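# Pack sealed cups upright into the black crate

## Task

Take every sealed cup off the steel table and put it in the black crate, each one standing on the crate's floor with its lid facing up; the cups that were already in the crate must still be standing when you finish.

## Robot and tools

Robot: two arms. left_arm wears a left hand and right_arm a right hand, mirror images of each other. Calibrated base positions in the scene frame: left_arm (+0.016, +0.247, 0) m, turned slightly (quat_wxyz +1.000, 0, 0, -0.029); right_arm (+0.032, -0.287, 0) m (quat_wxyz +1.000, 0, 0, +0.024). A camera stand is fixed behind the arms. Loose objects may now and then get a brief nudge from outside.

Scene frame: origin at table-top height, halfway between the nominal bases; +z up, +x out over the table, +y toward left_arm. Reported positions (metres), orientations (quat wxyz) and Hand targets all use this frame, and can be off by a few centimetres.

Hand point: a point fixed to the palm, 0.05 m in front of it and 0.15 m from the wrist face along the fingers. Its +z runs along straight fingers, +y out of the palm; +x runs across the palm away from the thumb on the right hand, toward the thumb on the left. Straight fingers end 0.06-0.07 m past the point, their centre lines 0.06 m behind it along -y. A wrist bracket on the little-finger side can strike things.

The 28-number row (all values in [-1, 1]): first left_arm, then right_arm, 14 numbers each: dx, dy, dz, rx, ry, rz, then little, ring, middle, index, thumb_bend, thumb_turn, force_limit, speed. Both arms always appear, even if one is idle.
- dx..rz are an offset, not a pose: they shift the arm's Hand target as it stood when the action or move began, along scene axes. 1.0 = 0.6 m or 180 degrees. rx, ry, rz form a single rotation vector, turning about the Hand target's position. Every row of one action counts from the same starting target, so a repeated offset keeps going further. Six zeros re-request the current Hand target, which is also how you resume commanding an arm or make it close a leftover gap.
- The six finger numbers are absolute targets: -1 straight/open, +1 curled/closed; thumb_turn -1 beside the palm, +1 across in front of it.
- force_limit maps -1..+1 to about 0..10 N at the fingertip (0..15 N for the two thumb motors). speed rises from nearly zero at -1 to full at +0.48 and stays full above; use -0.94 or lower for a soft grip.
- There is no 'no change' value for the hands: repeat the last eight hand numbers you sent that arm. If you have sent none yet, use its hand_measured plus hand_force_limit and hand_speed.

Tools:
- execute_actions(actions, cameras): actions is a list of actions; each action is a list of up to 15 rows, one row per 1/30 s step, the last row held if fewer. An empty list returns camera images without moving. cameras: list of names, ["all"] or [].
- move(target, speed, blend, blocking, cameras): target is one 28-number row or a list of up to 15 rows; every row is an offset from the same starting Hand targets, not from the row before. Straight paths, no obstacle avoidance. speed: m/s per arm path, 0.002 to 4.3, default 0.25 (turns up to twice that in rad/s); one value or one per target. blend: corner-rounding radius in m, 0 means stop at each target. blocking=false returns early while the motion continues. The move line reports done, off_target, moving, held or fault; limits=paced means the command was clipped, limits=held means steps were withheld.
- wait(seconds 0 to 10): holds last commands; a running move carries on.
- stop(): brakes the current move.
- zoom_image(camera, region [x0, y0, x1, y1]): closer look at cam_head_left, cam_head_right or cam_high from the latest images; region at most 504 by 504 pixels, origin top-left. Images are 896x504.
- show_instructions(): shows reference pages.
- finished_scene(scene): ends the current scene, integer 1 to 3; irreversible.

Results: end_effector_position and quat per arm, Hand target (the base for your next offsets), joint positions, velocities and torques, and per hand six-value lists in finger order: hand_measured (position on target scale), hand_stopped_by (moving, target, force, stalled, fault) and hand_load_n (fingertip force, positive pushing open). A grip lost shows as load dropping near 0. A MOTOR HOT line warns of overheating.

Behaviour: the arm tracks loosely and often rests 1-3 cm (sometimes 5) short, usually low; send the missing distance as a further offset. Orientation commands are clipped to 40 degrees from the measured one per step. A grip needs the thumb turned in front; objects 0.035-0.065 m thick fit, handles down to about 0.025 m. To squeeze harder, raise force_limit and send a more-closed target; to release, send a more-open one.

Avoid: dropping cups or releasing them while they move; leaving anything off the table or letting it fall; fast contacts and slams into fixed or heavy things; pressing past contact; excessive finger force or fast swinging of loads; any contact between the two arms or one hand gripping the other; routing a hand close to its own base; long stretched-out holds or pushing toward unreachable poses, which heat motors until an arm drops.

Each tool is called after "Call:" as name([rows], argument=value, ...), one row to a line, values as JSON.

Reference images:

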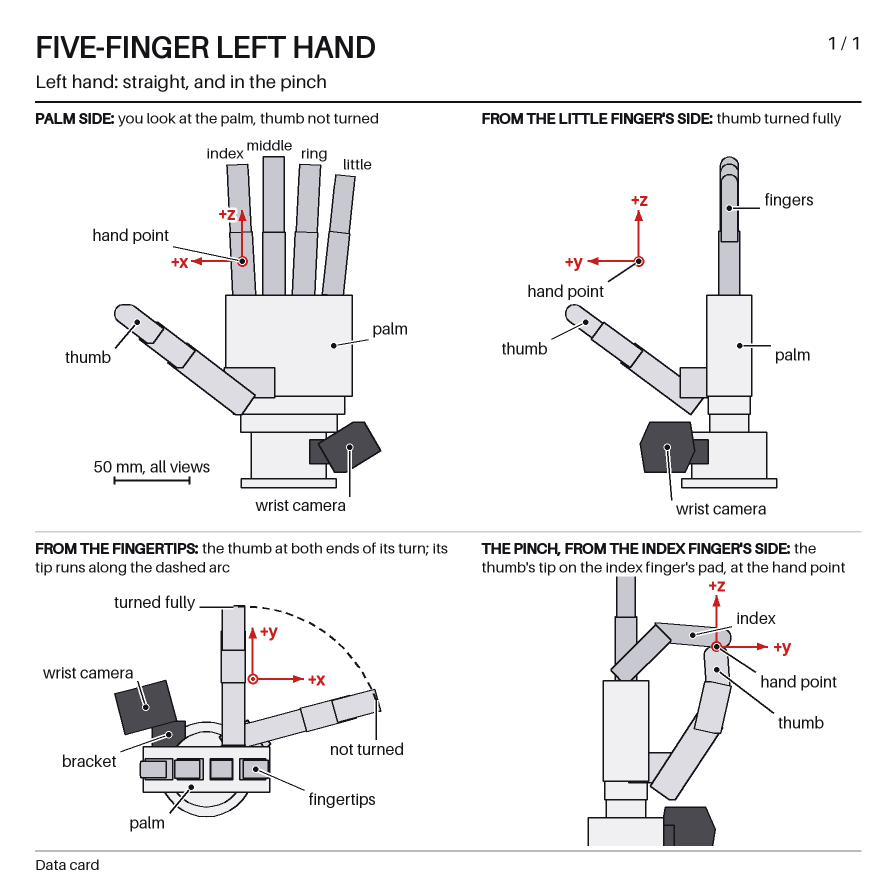

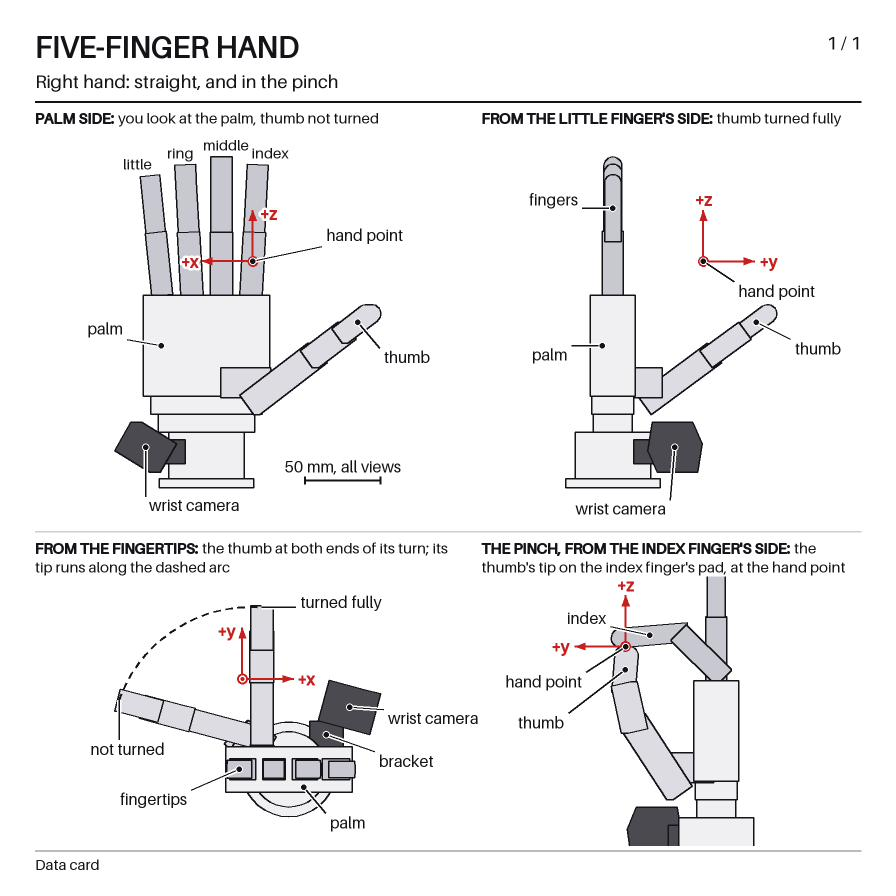

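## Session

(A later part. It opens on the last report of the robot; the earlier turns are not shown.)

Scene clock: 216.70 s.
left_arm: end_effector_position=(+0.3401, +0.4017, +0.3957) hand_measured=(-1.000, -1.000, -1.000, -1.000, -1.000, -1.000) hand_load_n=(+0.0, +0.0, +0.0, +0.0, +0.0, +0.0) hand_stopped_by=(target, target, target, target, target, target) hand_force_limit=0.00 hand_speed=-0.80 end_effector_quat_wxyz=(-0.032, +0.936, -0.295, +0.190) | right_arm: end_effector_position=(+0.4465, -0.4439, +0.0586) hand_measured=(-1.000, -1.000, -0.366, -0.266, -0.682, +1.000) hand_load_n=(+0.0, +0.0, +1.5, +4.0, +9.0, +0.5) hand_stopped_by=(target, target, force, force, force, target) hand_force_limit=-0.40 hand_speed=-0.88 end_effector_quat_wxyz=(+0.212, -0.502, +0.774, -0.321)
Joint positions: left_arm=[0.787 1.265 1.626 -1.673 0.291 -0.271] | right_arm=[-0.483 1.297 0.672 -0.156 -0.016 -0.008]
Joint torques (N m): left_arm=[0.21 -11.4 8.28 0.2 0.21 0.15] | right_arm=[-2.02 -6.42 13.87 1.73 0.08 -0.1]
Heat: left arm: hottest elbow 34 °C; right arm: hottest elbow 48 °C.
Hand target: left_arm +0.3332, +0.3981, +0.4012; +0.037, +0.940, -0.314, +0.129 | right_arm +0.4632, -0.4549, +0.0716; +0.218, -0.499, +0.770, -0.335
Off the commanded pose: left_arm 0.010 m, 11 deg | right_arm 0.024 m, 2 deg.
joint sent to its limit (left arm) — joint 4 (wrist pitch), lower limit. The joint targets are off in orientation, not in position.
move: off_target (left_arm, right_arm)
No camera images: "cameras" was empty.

Call:
move([
  [0,0,0,0,0,0,-1,-1,-1,-1,-1,-1,0,-0.8,0.015,-0.007,0.067,0,0,0,-1,-1,0.25,0.25,-0.2,1,-0.4,-0.88],
  [0,0,0,0,0,0,-1,-1,-1,-1,-1,-1,0,-0.8,0.015,-0.007,0.467,0,0,0,-1,-1,0.25,0.25,-0.2,1,-0.4,-0.88],
  [0,0,0,0,0,0,-1,-1,-1,-1,-1,-1,0,-0.8,0.061,0.358,0.481,0.0056,0.0304,0.15,-1,-1,0.25,0.25,-0.2,1,-0.4,-0.88],
  [0,0,0,0,0,0,-1,-1,-1,-1,-1,-1,0,-0.8,0.005,0.697,0.464,-0.0033,0.0633,0.3,0.35,-0.15,0.25,0.25,-0.2,1,-0.4,-0.7],
], speed=[0.1,0.2,0.22,0.22], blend=[0.02,0.04,0.04,0], cameras=["cam_head_left","cam_high"])

Scene clock: 231.40 s.
left_arm: end_effector_position=(+0.3401, +0.4017, +0.3957) hand_measured=(-1.000, -1.000, -1.000, -1.000, -1.000, -1.000) hand_load_n=(+0.0, +0.0, +0.0, -0.5, +0.0, +0.0) hand_stopped_by=(target, target, target, target, target, target) hand_force_limit=0.00 hand_speed=-0.80 end_effector_quat_wxyz=(-0.032, +0.936, -0.295, +0.190) | right_arm: end_effector_position=(+0.4568, -0.0425, +0.3276) hand_measured=(+0.350, -0.176, -0.366, -0.266, -0.684, +1.000) hand_load_n=(+0.0, +4.0, +0.0, +2.5, +12.0, +4.0) hand_stopped_by=(target, force, force, force, force, target) hand_force_limit=-0.40 hand_speed=-0.70 end_effector_quat_wxyz=(-0.252, +0.827, -0.482, +0.143)
Joint positions: left_arm=[0.787 1.265 1.626 -1.673 0.291 -0.271] | right_arm=[0.402 1.381 1.562 -1.164 -0.043 -0.051]
Joint torques (N m): left_arm=[0.38 -11.99 8.23 0.24 0.19 0.15] | right_arm=[-0.5 -8.94 16.88 1.01 0.01 -0.07]
Heat: left arm: hottest elbow 34 °C; right arm: hottest elbow 50 °C.
Hand target: left_arm +0.3332, +0.3981, +0.4012; +0.037, +0.940, -0.314, +0.129 | right_arm +0.4663, -0.0368, +0.3499; -0.268, +0.824, -0.475, +0.154
Off the commanded pose: left_arm 0.010 m, 11 deg | right_arm 0.025 m, 2 deg.
joint sent to its limit (left arm) — joint 4 (wrist pitch), lower limit. The joint targets are off in orientation, not in position.
move: off_target (left_arm, right_arm); target 4's new numbers were sent with right_arm's hand 0.025 m and 2 deg from that target
Images, in order (width x height): cam_head_left 896x504, cam_high 896x504.

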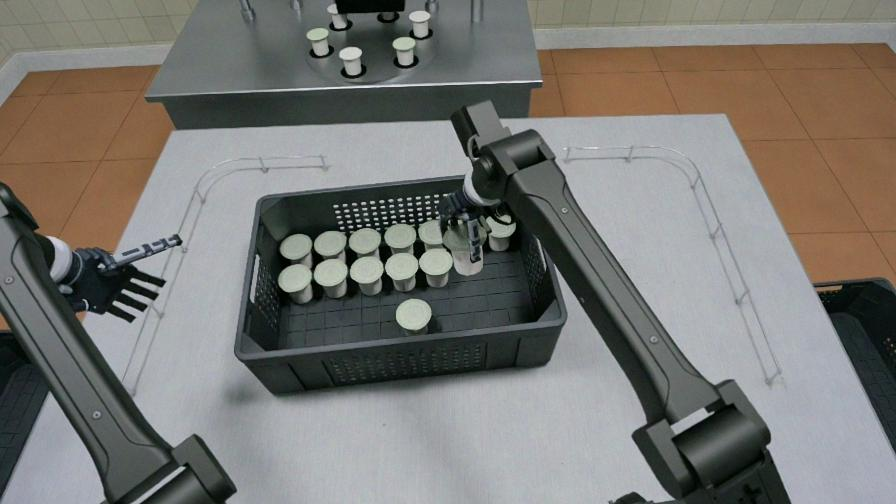

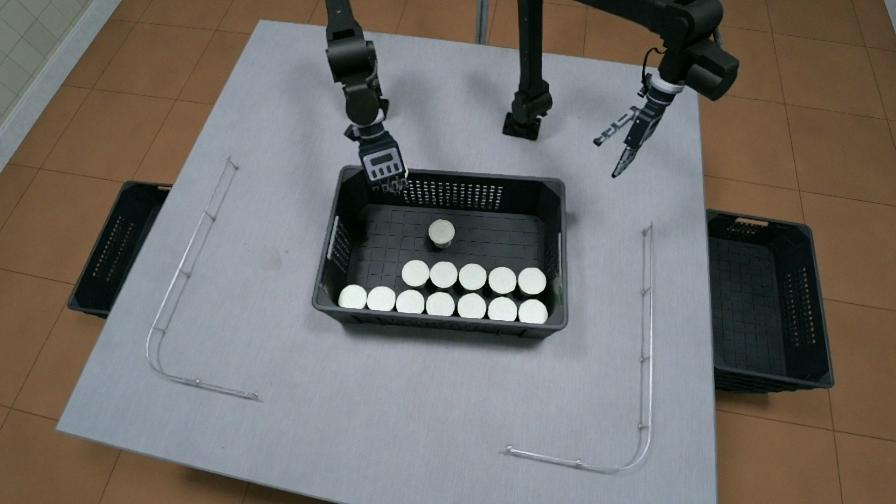

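Call:
zoom_image(camera="cam_head_left", region=[410, 170, 550, 300])

Call:
zoom_image(camera="cam_high", region=[320, 100, 460, 230])

Scaled by 3.600 from the camera's 896x504 image, which has a finer 1280x720 frame.

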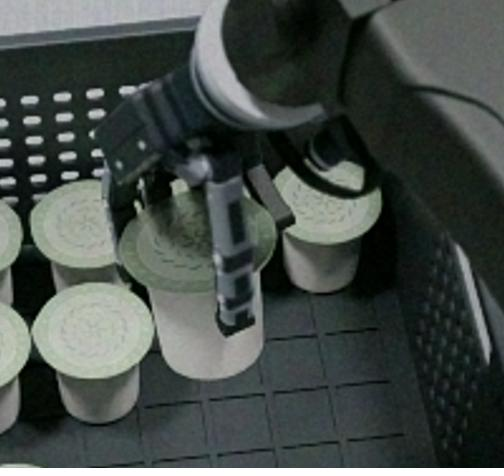

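Scaled by 3.600 from the camera's 896x504 image, which has a finer 1280x720 frame.

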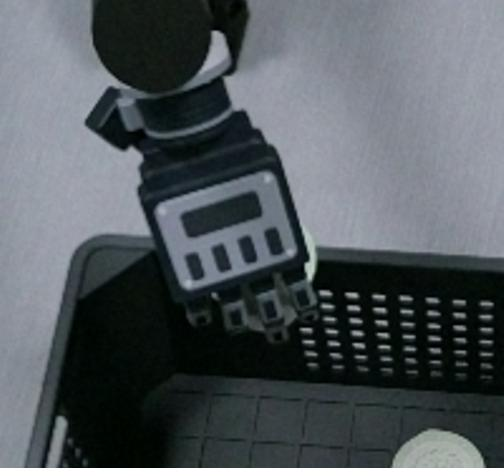

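Call:
move([
  [0,0,0,0,0,0,-1,-1,-1,-1,-1,-1,0,-0.8,0.043,0.025,-0.25,0,0,0,0.35,-0.15,0.25,0.25,-0.2,1,-0.4,-0.7],
  [0,0,0,0,0,0,-1,-1,-1,-1,-1,-1,0,-0.8,0.043,0.025,-0.367,0,0,0,0.35,-0.15,0.25,0.25,-0.2,1,-0.4,-0.7],
  [0,0,0,0,0,0,-1,-1,-1,-1,-1,-1,0,-0.8,0.043,0.025,-0.448,0,0,0,0.35,-0.15,0.25,0.25,-0.2,1,-0.4,-0.7],
], speed=[0.18,0.15,0.1], blend=[0.02,0.02,0], cameras=["cam_head_left","cam_high"])

Call:
zoom_image(camera="cam_head_left", region=[360, 200, 540, 350])

Scene clock: 241.53 s.
left_arm: end_effector_position=(+0.3401, +0.4017, +0.3957) hand_measured=(-1.000, -1.000, -1.000, -1.000, -1.000, -1.000) hand_load_n=(+0.0, +0.0, +0.0, +0.0, +0.0, +0.0) hand_stopped_by=(target, target, target, target, target, target) hand_force_limit=0.00 hand_speed=-0.80 end_effector_quat_wxyz=(-0.032, +0.936, -0.295, +0.190) | right_arm: end_effector_position=(+0.4876, -0.0276, +0.0810) hand_measured=(+0.350, -0.176, -0.366, -0.266, -0.684, +1.000) hand_load_n=(+0.0, +4.0, +0.5, +3.0, +11.5, +4.0) hand_stopped_by=(target, force, force, force, force, target) hand_force_limit=-0.40 hand_speed=-0.70 end_effector_quat_wxyz=(-0.262, +0.823, -0.480, +0.150)
Joint positions: left_arm=[0.787 1.265 1.626 -1.673 0.291 -0.271] | right_arm=[0.402 1.549 1.071 -0.481 -0.043 -0.051]
Joint torques (N m): left_arm=[-0.03 -11.4 8.36 0.24 0.23 0.11] | right_arm=[-0.38 -10.81 11.03 1.99 0.16 -0.08]
Heat: left arm: hottest elbow 34 °C; right arm: hottest elbow 52 °C.
Hand target: left_arm +0.3332, +0.3981, +0.4012; +0.037, +0.940, -0.314, +0.129 | right_arm +0.4920, -0.0218, +0.0811; -0.268, +0.824, -0.475, +0.154
Off the commanded pose: left_arm 0.010 m, 11 deg | right_arm 0.007 m, 1 deg.
joint sent to its limit (left arm) — joint 4 (wrist pitch), lower limit. The joint targets are off in orientation, not in position.
move: off_target (left_arm)
Images, in order (width x height): cam_head_left 896x504, cam_high 896x504.

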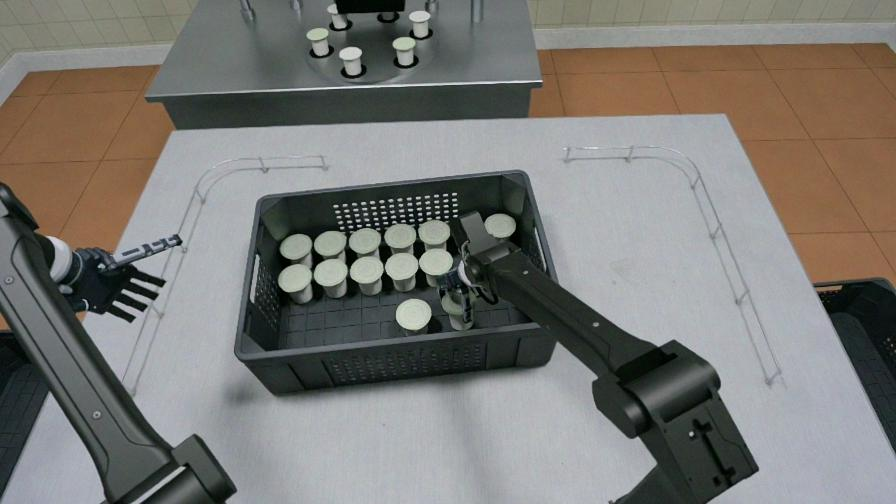

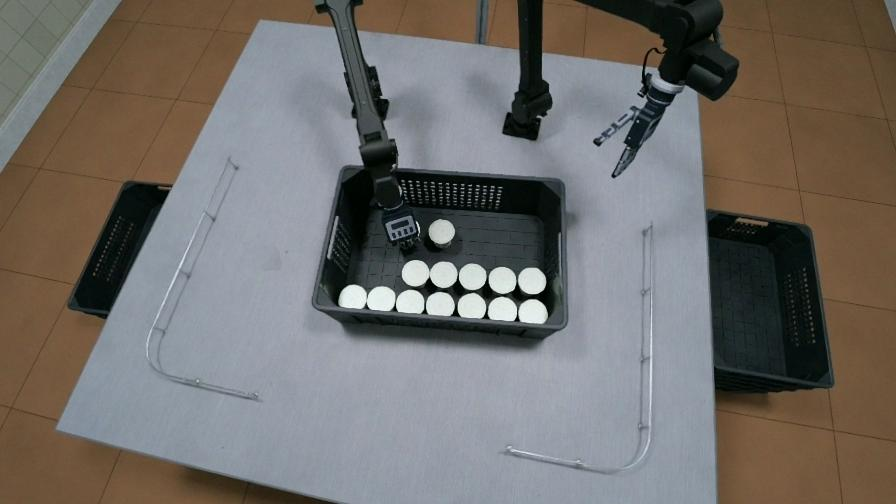

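Scaled by 2.800 from the camera's 896x504 image, which has a finer 1280x720 frame.

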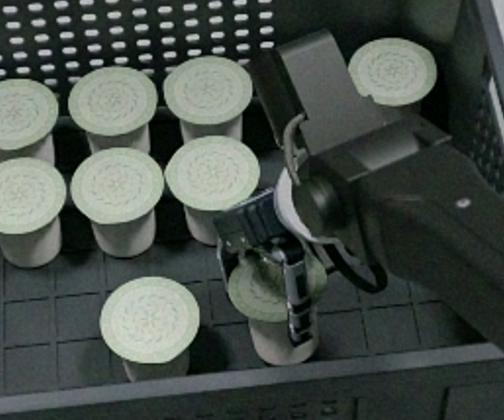

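Call:
move([
  [0,0,0,0,0,0,-1,-1,-1,-1,-1,-1,0,-0.8,0.002,0.002,-0.019,0,0,0,0.35,-0.15,0.25,0.25,-0.2,1,-0.4,-0.7],
], speed=0.06, cameras=[])

Scene clock: 244.03 s.
left_arm: end_effector_position=(+0.3401, +0.4017, +0.3957) hand_measured=(-1.000, -1.000, -1.000, -1.000, -1.000, -1.000) hand_load_n=(+0.0, +0.0, +0.0, +0.0, -0.5, +0.0) hand_stopped_by=(target, target, target, target, target, target) hand_force_limit=0.00 hand_speed=-0.80 end_effector_quat_wxyz=(-0.032, +0.936, -0.295, +0.190) | right_arm: end_effector_position=(+0.4898, -0.0265, +0.0715) hand_measured=(+0.350, -0.176, -0.366, -0.266, -0.684, +1.000) hand_load_n=(+0.0, +4.0, +0.5, +2.5, +11.5, +4.0) hand_stopped_by=(target, force, force, force, force, target) hand_force_limit=-0.40 hand_speed=-0.70 end_effector_quat_wxyz=(-0.264, +0.823, -0.480, +0.151)
Joint positions: left_arm=[0.787 1.265 1.626 -1.673 0.291 -0.271] | right_arm=[0.402 1.566 1.061 -0.45 -0.043 -0.051]
Joint torques (N m): left_arm=[-0.09 -10.93 8.28 0.24 0.21 0.13] | right_arm=[0.15 -11.16 11.02 2 0.18 -0.07]
Heat: left arm: hottest elbow 34 °C; right arm: hottest elbow 52 °C.
Hand target: left_arm +0.3332, +0.3981, +0.4012; +0.037, +0.940, -0.314, +0.129 | right_arm +0.4932, -0.0206, +0.0697; -0.268, +0.824, -0.475, +0.154
Off the commanded pose: left_arm 0.010 m, 11 deg | right_arm 0.007 m, 1 deg.
joint sent to its limit (left arm) — joint 4 (wrist pitch), lower limit. The joint targets are off in orientation, not in position.
move: off_target (left_arm)
No camera images: "cameras" was empty.

Call:
move([
  [0,0,0,0,0,0,-1,-1,-1,-1,-1,-1,0,-0.8,0,0,-0.009,0,0,0,0.35,-0.15,0.25,0.25,-0.2,1,-0.4,-0.7],
], speed=0.06, cameras=[])

Scene clock: 246.50 s.
left_arm: end_effector_position=(+0.3401, +0.4017, +0.3957) hand_measured=(-1.000, -1.000, -1.000, -1.000, -1.000, -1.000) hand_load_n=(-0.5, +0.0, +0.0, +0.0, +0.0, +0.0) hand_stopped_by=(target, target, target, target, target, target) hand_force_limit=0.00 hand_speed=-0.80 end_effector_quat_wxyz=(-0.032, +0.936, -0.295, +0.190) | right_arm: end_effector_position=(+0.4913, -0.0258, +0.0694) hand_measured=(+0.350, -0.176, -0.366, -0.266, -0.684, +1.000) hand_load_n=(+0.0, +3.5, +0.0, +3.0, +11.5, +3.5) hand_stopped_by=(target, force, force, force, force, target) hand_force_limit=-0.40 hand_speed=-0.70 end_effector_quat_wxyz=(-0.267, +0.822, -0.479, +0.153)
Joint positions: left_arm=[0.787 1.265 1.626 -1.673 0.291 -0.271] | right_arm=[0.402 1.569 1.056 -0.435 -0.043 -0.051]
Joint torques (N m): left_arm=[-0.32 -11.63 8.29 0.1 0.23 0.13] | right_arm=[-0.03 -10.52 10.65 1.91 0.16 -0.02]
Heat: left arm: hottest elbow 34 °C; right arm: hottest elbow 52 °C.
Hand target: left_arm +0.3332, +0.3981, +0.4012; +0.037, +0.940, -0.314, +0.129 | right_arm +0.4932, -0.0206, +0.0642; -0.268, +0.824, -0.475, +0.154
Off the commanded pose: left_arm 0.010 m, 11 deg | right_arm 0.008 m, 1 deg.
joint sent to its limit (left arm) — joint 4 (wrist pitch), lower limit. The joint targets are off in orientation, not in position.
move: off_target (left_arm)
No camera images: "cameras" was empty.

Call:
move([
  [0,0,0,0,0,0,-1,-1,-1,-1,-1,-1,0,-0.8,0,0,-0.005,0,0,0,0.35,-0.15,0.25,0.25,-0.2,1,-0.4,-0.7],
], speed=0.06, cameras=[])

Scene clock: 249.03 s.
left_arm: end_effector_position=(+0.3401, +0.4017, +0.3957) hand_measured=(-1.000, -1.000, -1.000, -1.000, -1.000, -1.000) hand_load_n=(+0.0, +0.0, +0.0, +0.0, +0.0, +0.0) hand_stopped_by=(target, target, target, target, target, target) hand_force_limit=0.00 hand_speed=-0.80 end_effector_quat_wxyz=(-0.032, +0.936, -0.295, +0.190) | right_arm: end_effector_position=(+0.4928, -0.0251, +0.0694) hand_measured=(+0.350, -0.176, -0.366, -0.266, -0.684, +1.000) hand_load_n=(+0.0, +3.5, +0.5, +2.5, +11.5, +4.0) hand_stopped_by=(target, force, force, force, force, target) hand_force_limit=-0.40 hand_speed=-0.70 end_effector_quat_wxyz=(-0.269, +0.821, -0.479, +0.154)
Joint positions: left_arm=[0.787 1.265 1.626 -1.673 0.291 -0.271] | right_arm=[0.402 1.57 1.056 -0.428 -0.043 -0.051]
Joint torques (N m): left_arm=[0.21 -11.99 8.32 0.03 0.19 0.14] | right_arm=[-0.38 -10.58 10.24 2.19 0.2 -0.04]
Heat: left arm: hottest elbow 34 °C; right arm: hottest elbow 52 °C.
Hand target: left_arm +0.3332, +0.3981, +0.4012; +0.037, +0.940, -0.314, +0.129 | right_arm +0.4932, -0.0206, +0.0613; -0.268, +0.824, -0.475, +0.154
Off the commanded pose: left_arm 0.010 m, 11 deg | right_arm 0.009 m, 0 deg.
joint sent to its limit (left arm) — joint 4 (wrist pitch), lower limit. The joint targets are off in orientation, not in position.
move: off_target (left_arm)
No camera images: "cameras" was empty.

Call:
move([
  [0,0,0,0,0,0,-1,-1,-1,-1,-1,-1,0,-0.8,0,0,0,0,0,0,0.35,-0.6,-0.7,-0.7,-1,1,-0.4,-0.85],
], cameras=["cam_head_left"])

Call:
zoom_image(camera="cam_head_left", region=[360, 200, 540, 350])

Scene clock: 252.80 s.
left_arm: end_effector_position=(+0.3401, +0.4017, +0.3957) hand_measured=(-1.000, -1.000, -1.000, -1.000, -1.000, -1.000) hand_load_n=(+0.0, +0.0, +0.0, +0.0, -0.5, +0.0) hand_stopped_by=(target, target, target, target, target, target) hand_force_limit=0.00 hand_speed=-0.80 end_effector_quat_wxyz=(-0.032, +0.936, -0.295, +0.190) | right_arm: end_effector_position=(+0.4933, -0.0249, +0.0695) hand_measured=(+0.350, -0.600, -0.700, -0.700, -1.000, +1.000) hand_load_n=(+0.0, +0.0, +0.0, +0.0, -0.5, +0.0) hand_stopped_by=(target, target, target, target, target, target) hand_force_limit=-0.40 hand_speed=-0.85 end_effector_quat_wxyz=(-0.270, +0.821, -0.479, +0.155)
Joint positions: left_arm=[0.787 1.265 1.626 -1.673 0.291 -0.271] | right_arm=[0.402 1.57 1.056 -0.425 -0.043 -0.051]
Joint torques (N m): left_arm=[0.5 -10.87 8.35 0.16 0.2 0.11] | right_arm=[-0.32 -9.82 10.24 1.84 0.18 -0.02]
Heat: left arm: hottest elbow 34 °C; right arm: hottest elbow 52 °C.
Hand target: left_arm +0.3332, +0.3981, +0.4012; +0.037, +0.940, -0.314, +0.129 | right_arm +0.4933, -0.0205, +0.0614; -0.269, +0.824, -0.475, +0.154
Off the commanded pose: left_arm 0.010 m, 11 deg | right_arm 0.009 m, 1 deg.
joint sent to its limit (left arm) — joint 4 (wrist pitch), lower limit. The joint targets are off in orientation, not in position.
move: off_target (left_arm)
Images, in order (width x height): cam_head_left 896x504.

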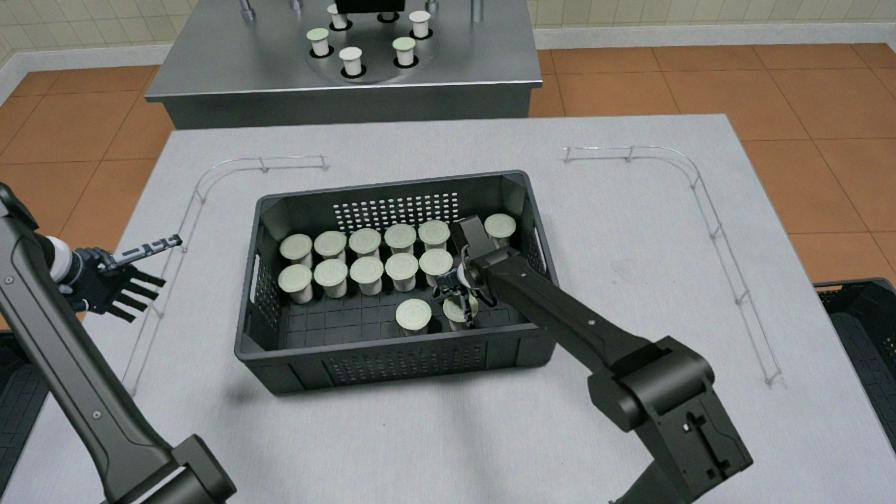

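Scaled by 2.800 from the camera's 896x504 image, which has a finer 1280x720 frame.

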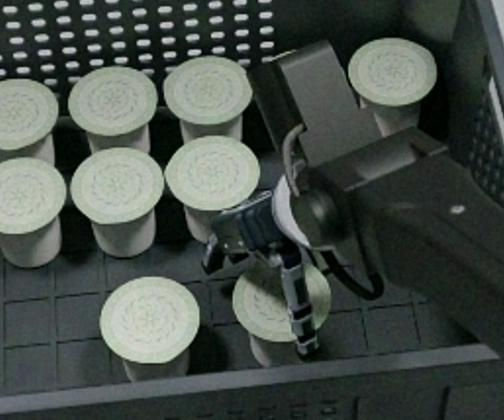

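Call:
move([
  [0,0,0,0,0,0,-1,-1,-1,-1,-1,-1,0,-0.8,0.023,0.013,0.083,0.01,-0.0173,0,0.35,-0.6,-0.7,-0.7,-1,1,-0.4,-0.85],
  [0,0,0,0,0,0,-1,-1,-1,-1,-1,-1,0,-0.8,0.023,0.013,0.2,0.01,-0.0173,0,0.35,-0.6,-0.7,-0.7,-1,1,-0.4,-0.85],
  [0,0,0,0,0,0,-1,-1,-1,-1,-1,-1,0,-0.8,0,-0.05,0.45,0.01,-0.0173,0,0.35,-0.6,-0.7,-0.7,-1,1,-0.4,-0.85],
], speed=[0.1,0.15,0.3], blend=[0.02,0.03,0], cameras=["all"])

Scene clock: 264.90 s.
left_arm: end_effector_position=(+0.3401, +0.4017, +0.3957) hand_measured=(-1.000, -1.000, -1.000, -1.000, -1.000, -1.000) hand_load_n=(+0.0, +0.0, +0.0, +0.0, +0.0, +0.0) hand_stopped_by=(target, target, target, target, target, target) hand_force_limit=0.00 hand_speed=-0.80 end_effector_quat_wxyz=(-0.032, +0.936, -0.295, +0.190) | right_arm: end_effector_position=(+0.4831, -0.0508, +0.3190) hand_measured=(+0.350, -0.600, -0.700, -0.700, -1.000, +1.000) hand_load_n=(+0.0, +0.0, +0.0, +0.0, +0.0, +0.0) hand_stopped_by=(target, target, target, target, target, target) hand_force_limit=-0.40 hand_speed=-0.85 end_effector_quat_wxyz=(-0.289, +0.817, -0.472, +0.163)
Joint positions: left_arm=[0.787 1.265 1.626 -1.673 0.291 -0.271] | right_arm=[0.355 1.371 1.504 -1.032 -0.08 -0.09]
Joint torques (N m): left_arm=[0.26 -11.46 8.46 0.18 0.24 0.09] | right_arm=[-1.49 -8.53 15.91 0.64 -0.12 -0.07]
Heat: left arm: hottest elbow 34 °C; right arm: hottest elbow 52 °C.
Hand target: left_arm +0.3332, +0.3981, +0.4012; +0.037, +0.940, -0.314, +0.129 | right_arm +0.4933, -0.0504, +0.3313; -0.294, +0.815, -0.470, +0.169
Off the commanded pose: left_arm 0.010 m, 11 deg | right_arm 0.016 m, 1 deg.
joint sent to its limit (left arm) — joint 4 (wrist pitch), lower limit. The joint targets are off in orientation, not in position.
move: off_target (left_arm, right_arm)

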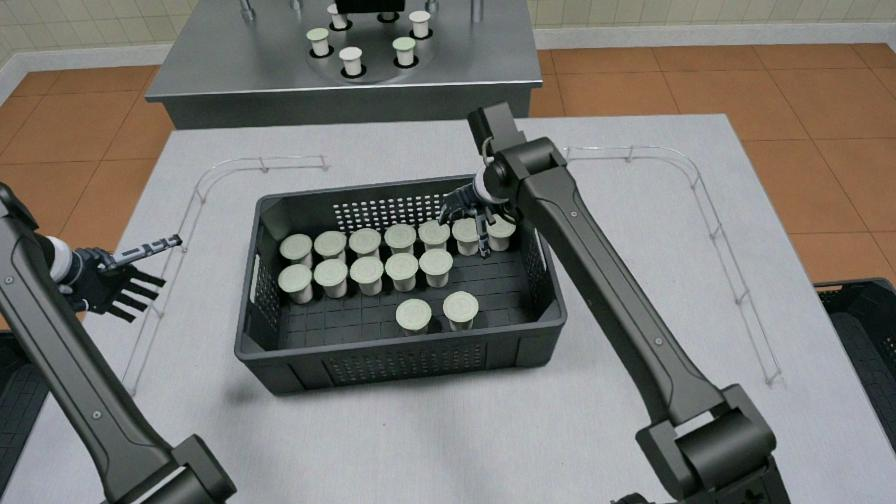

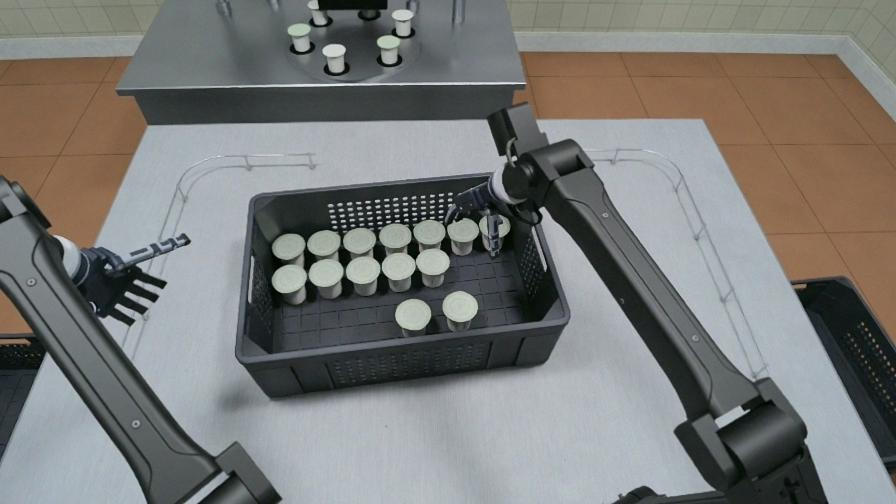

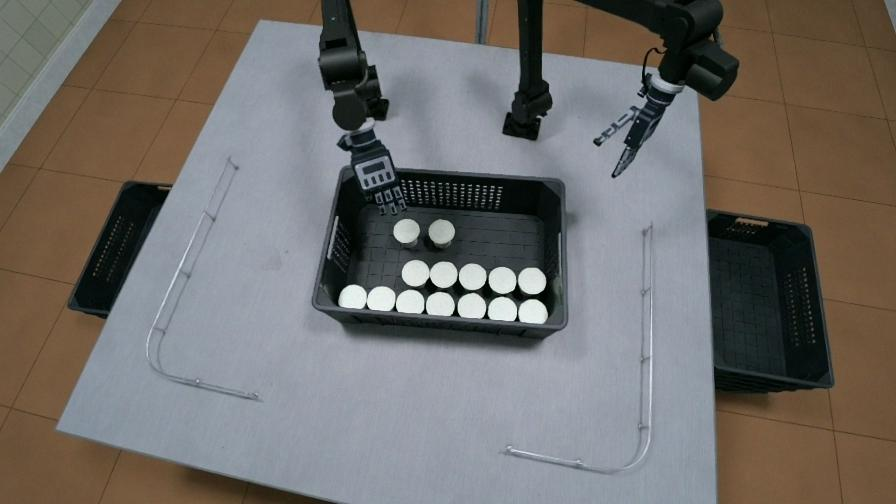

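Call:
finished_scene(scene=3)

The scene is finished: the task was done.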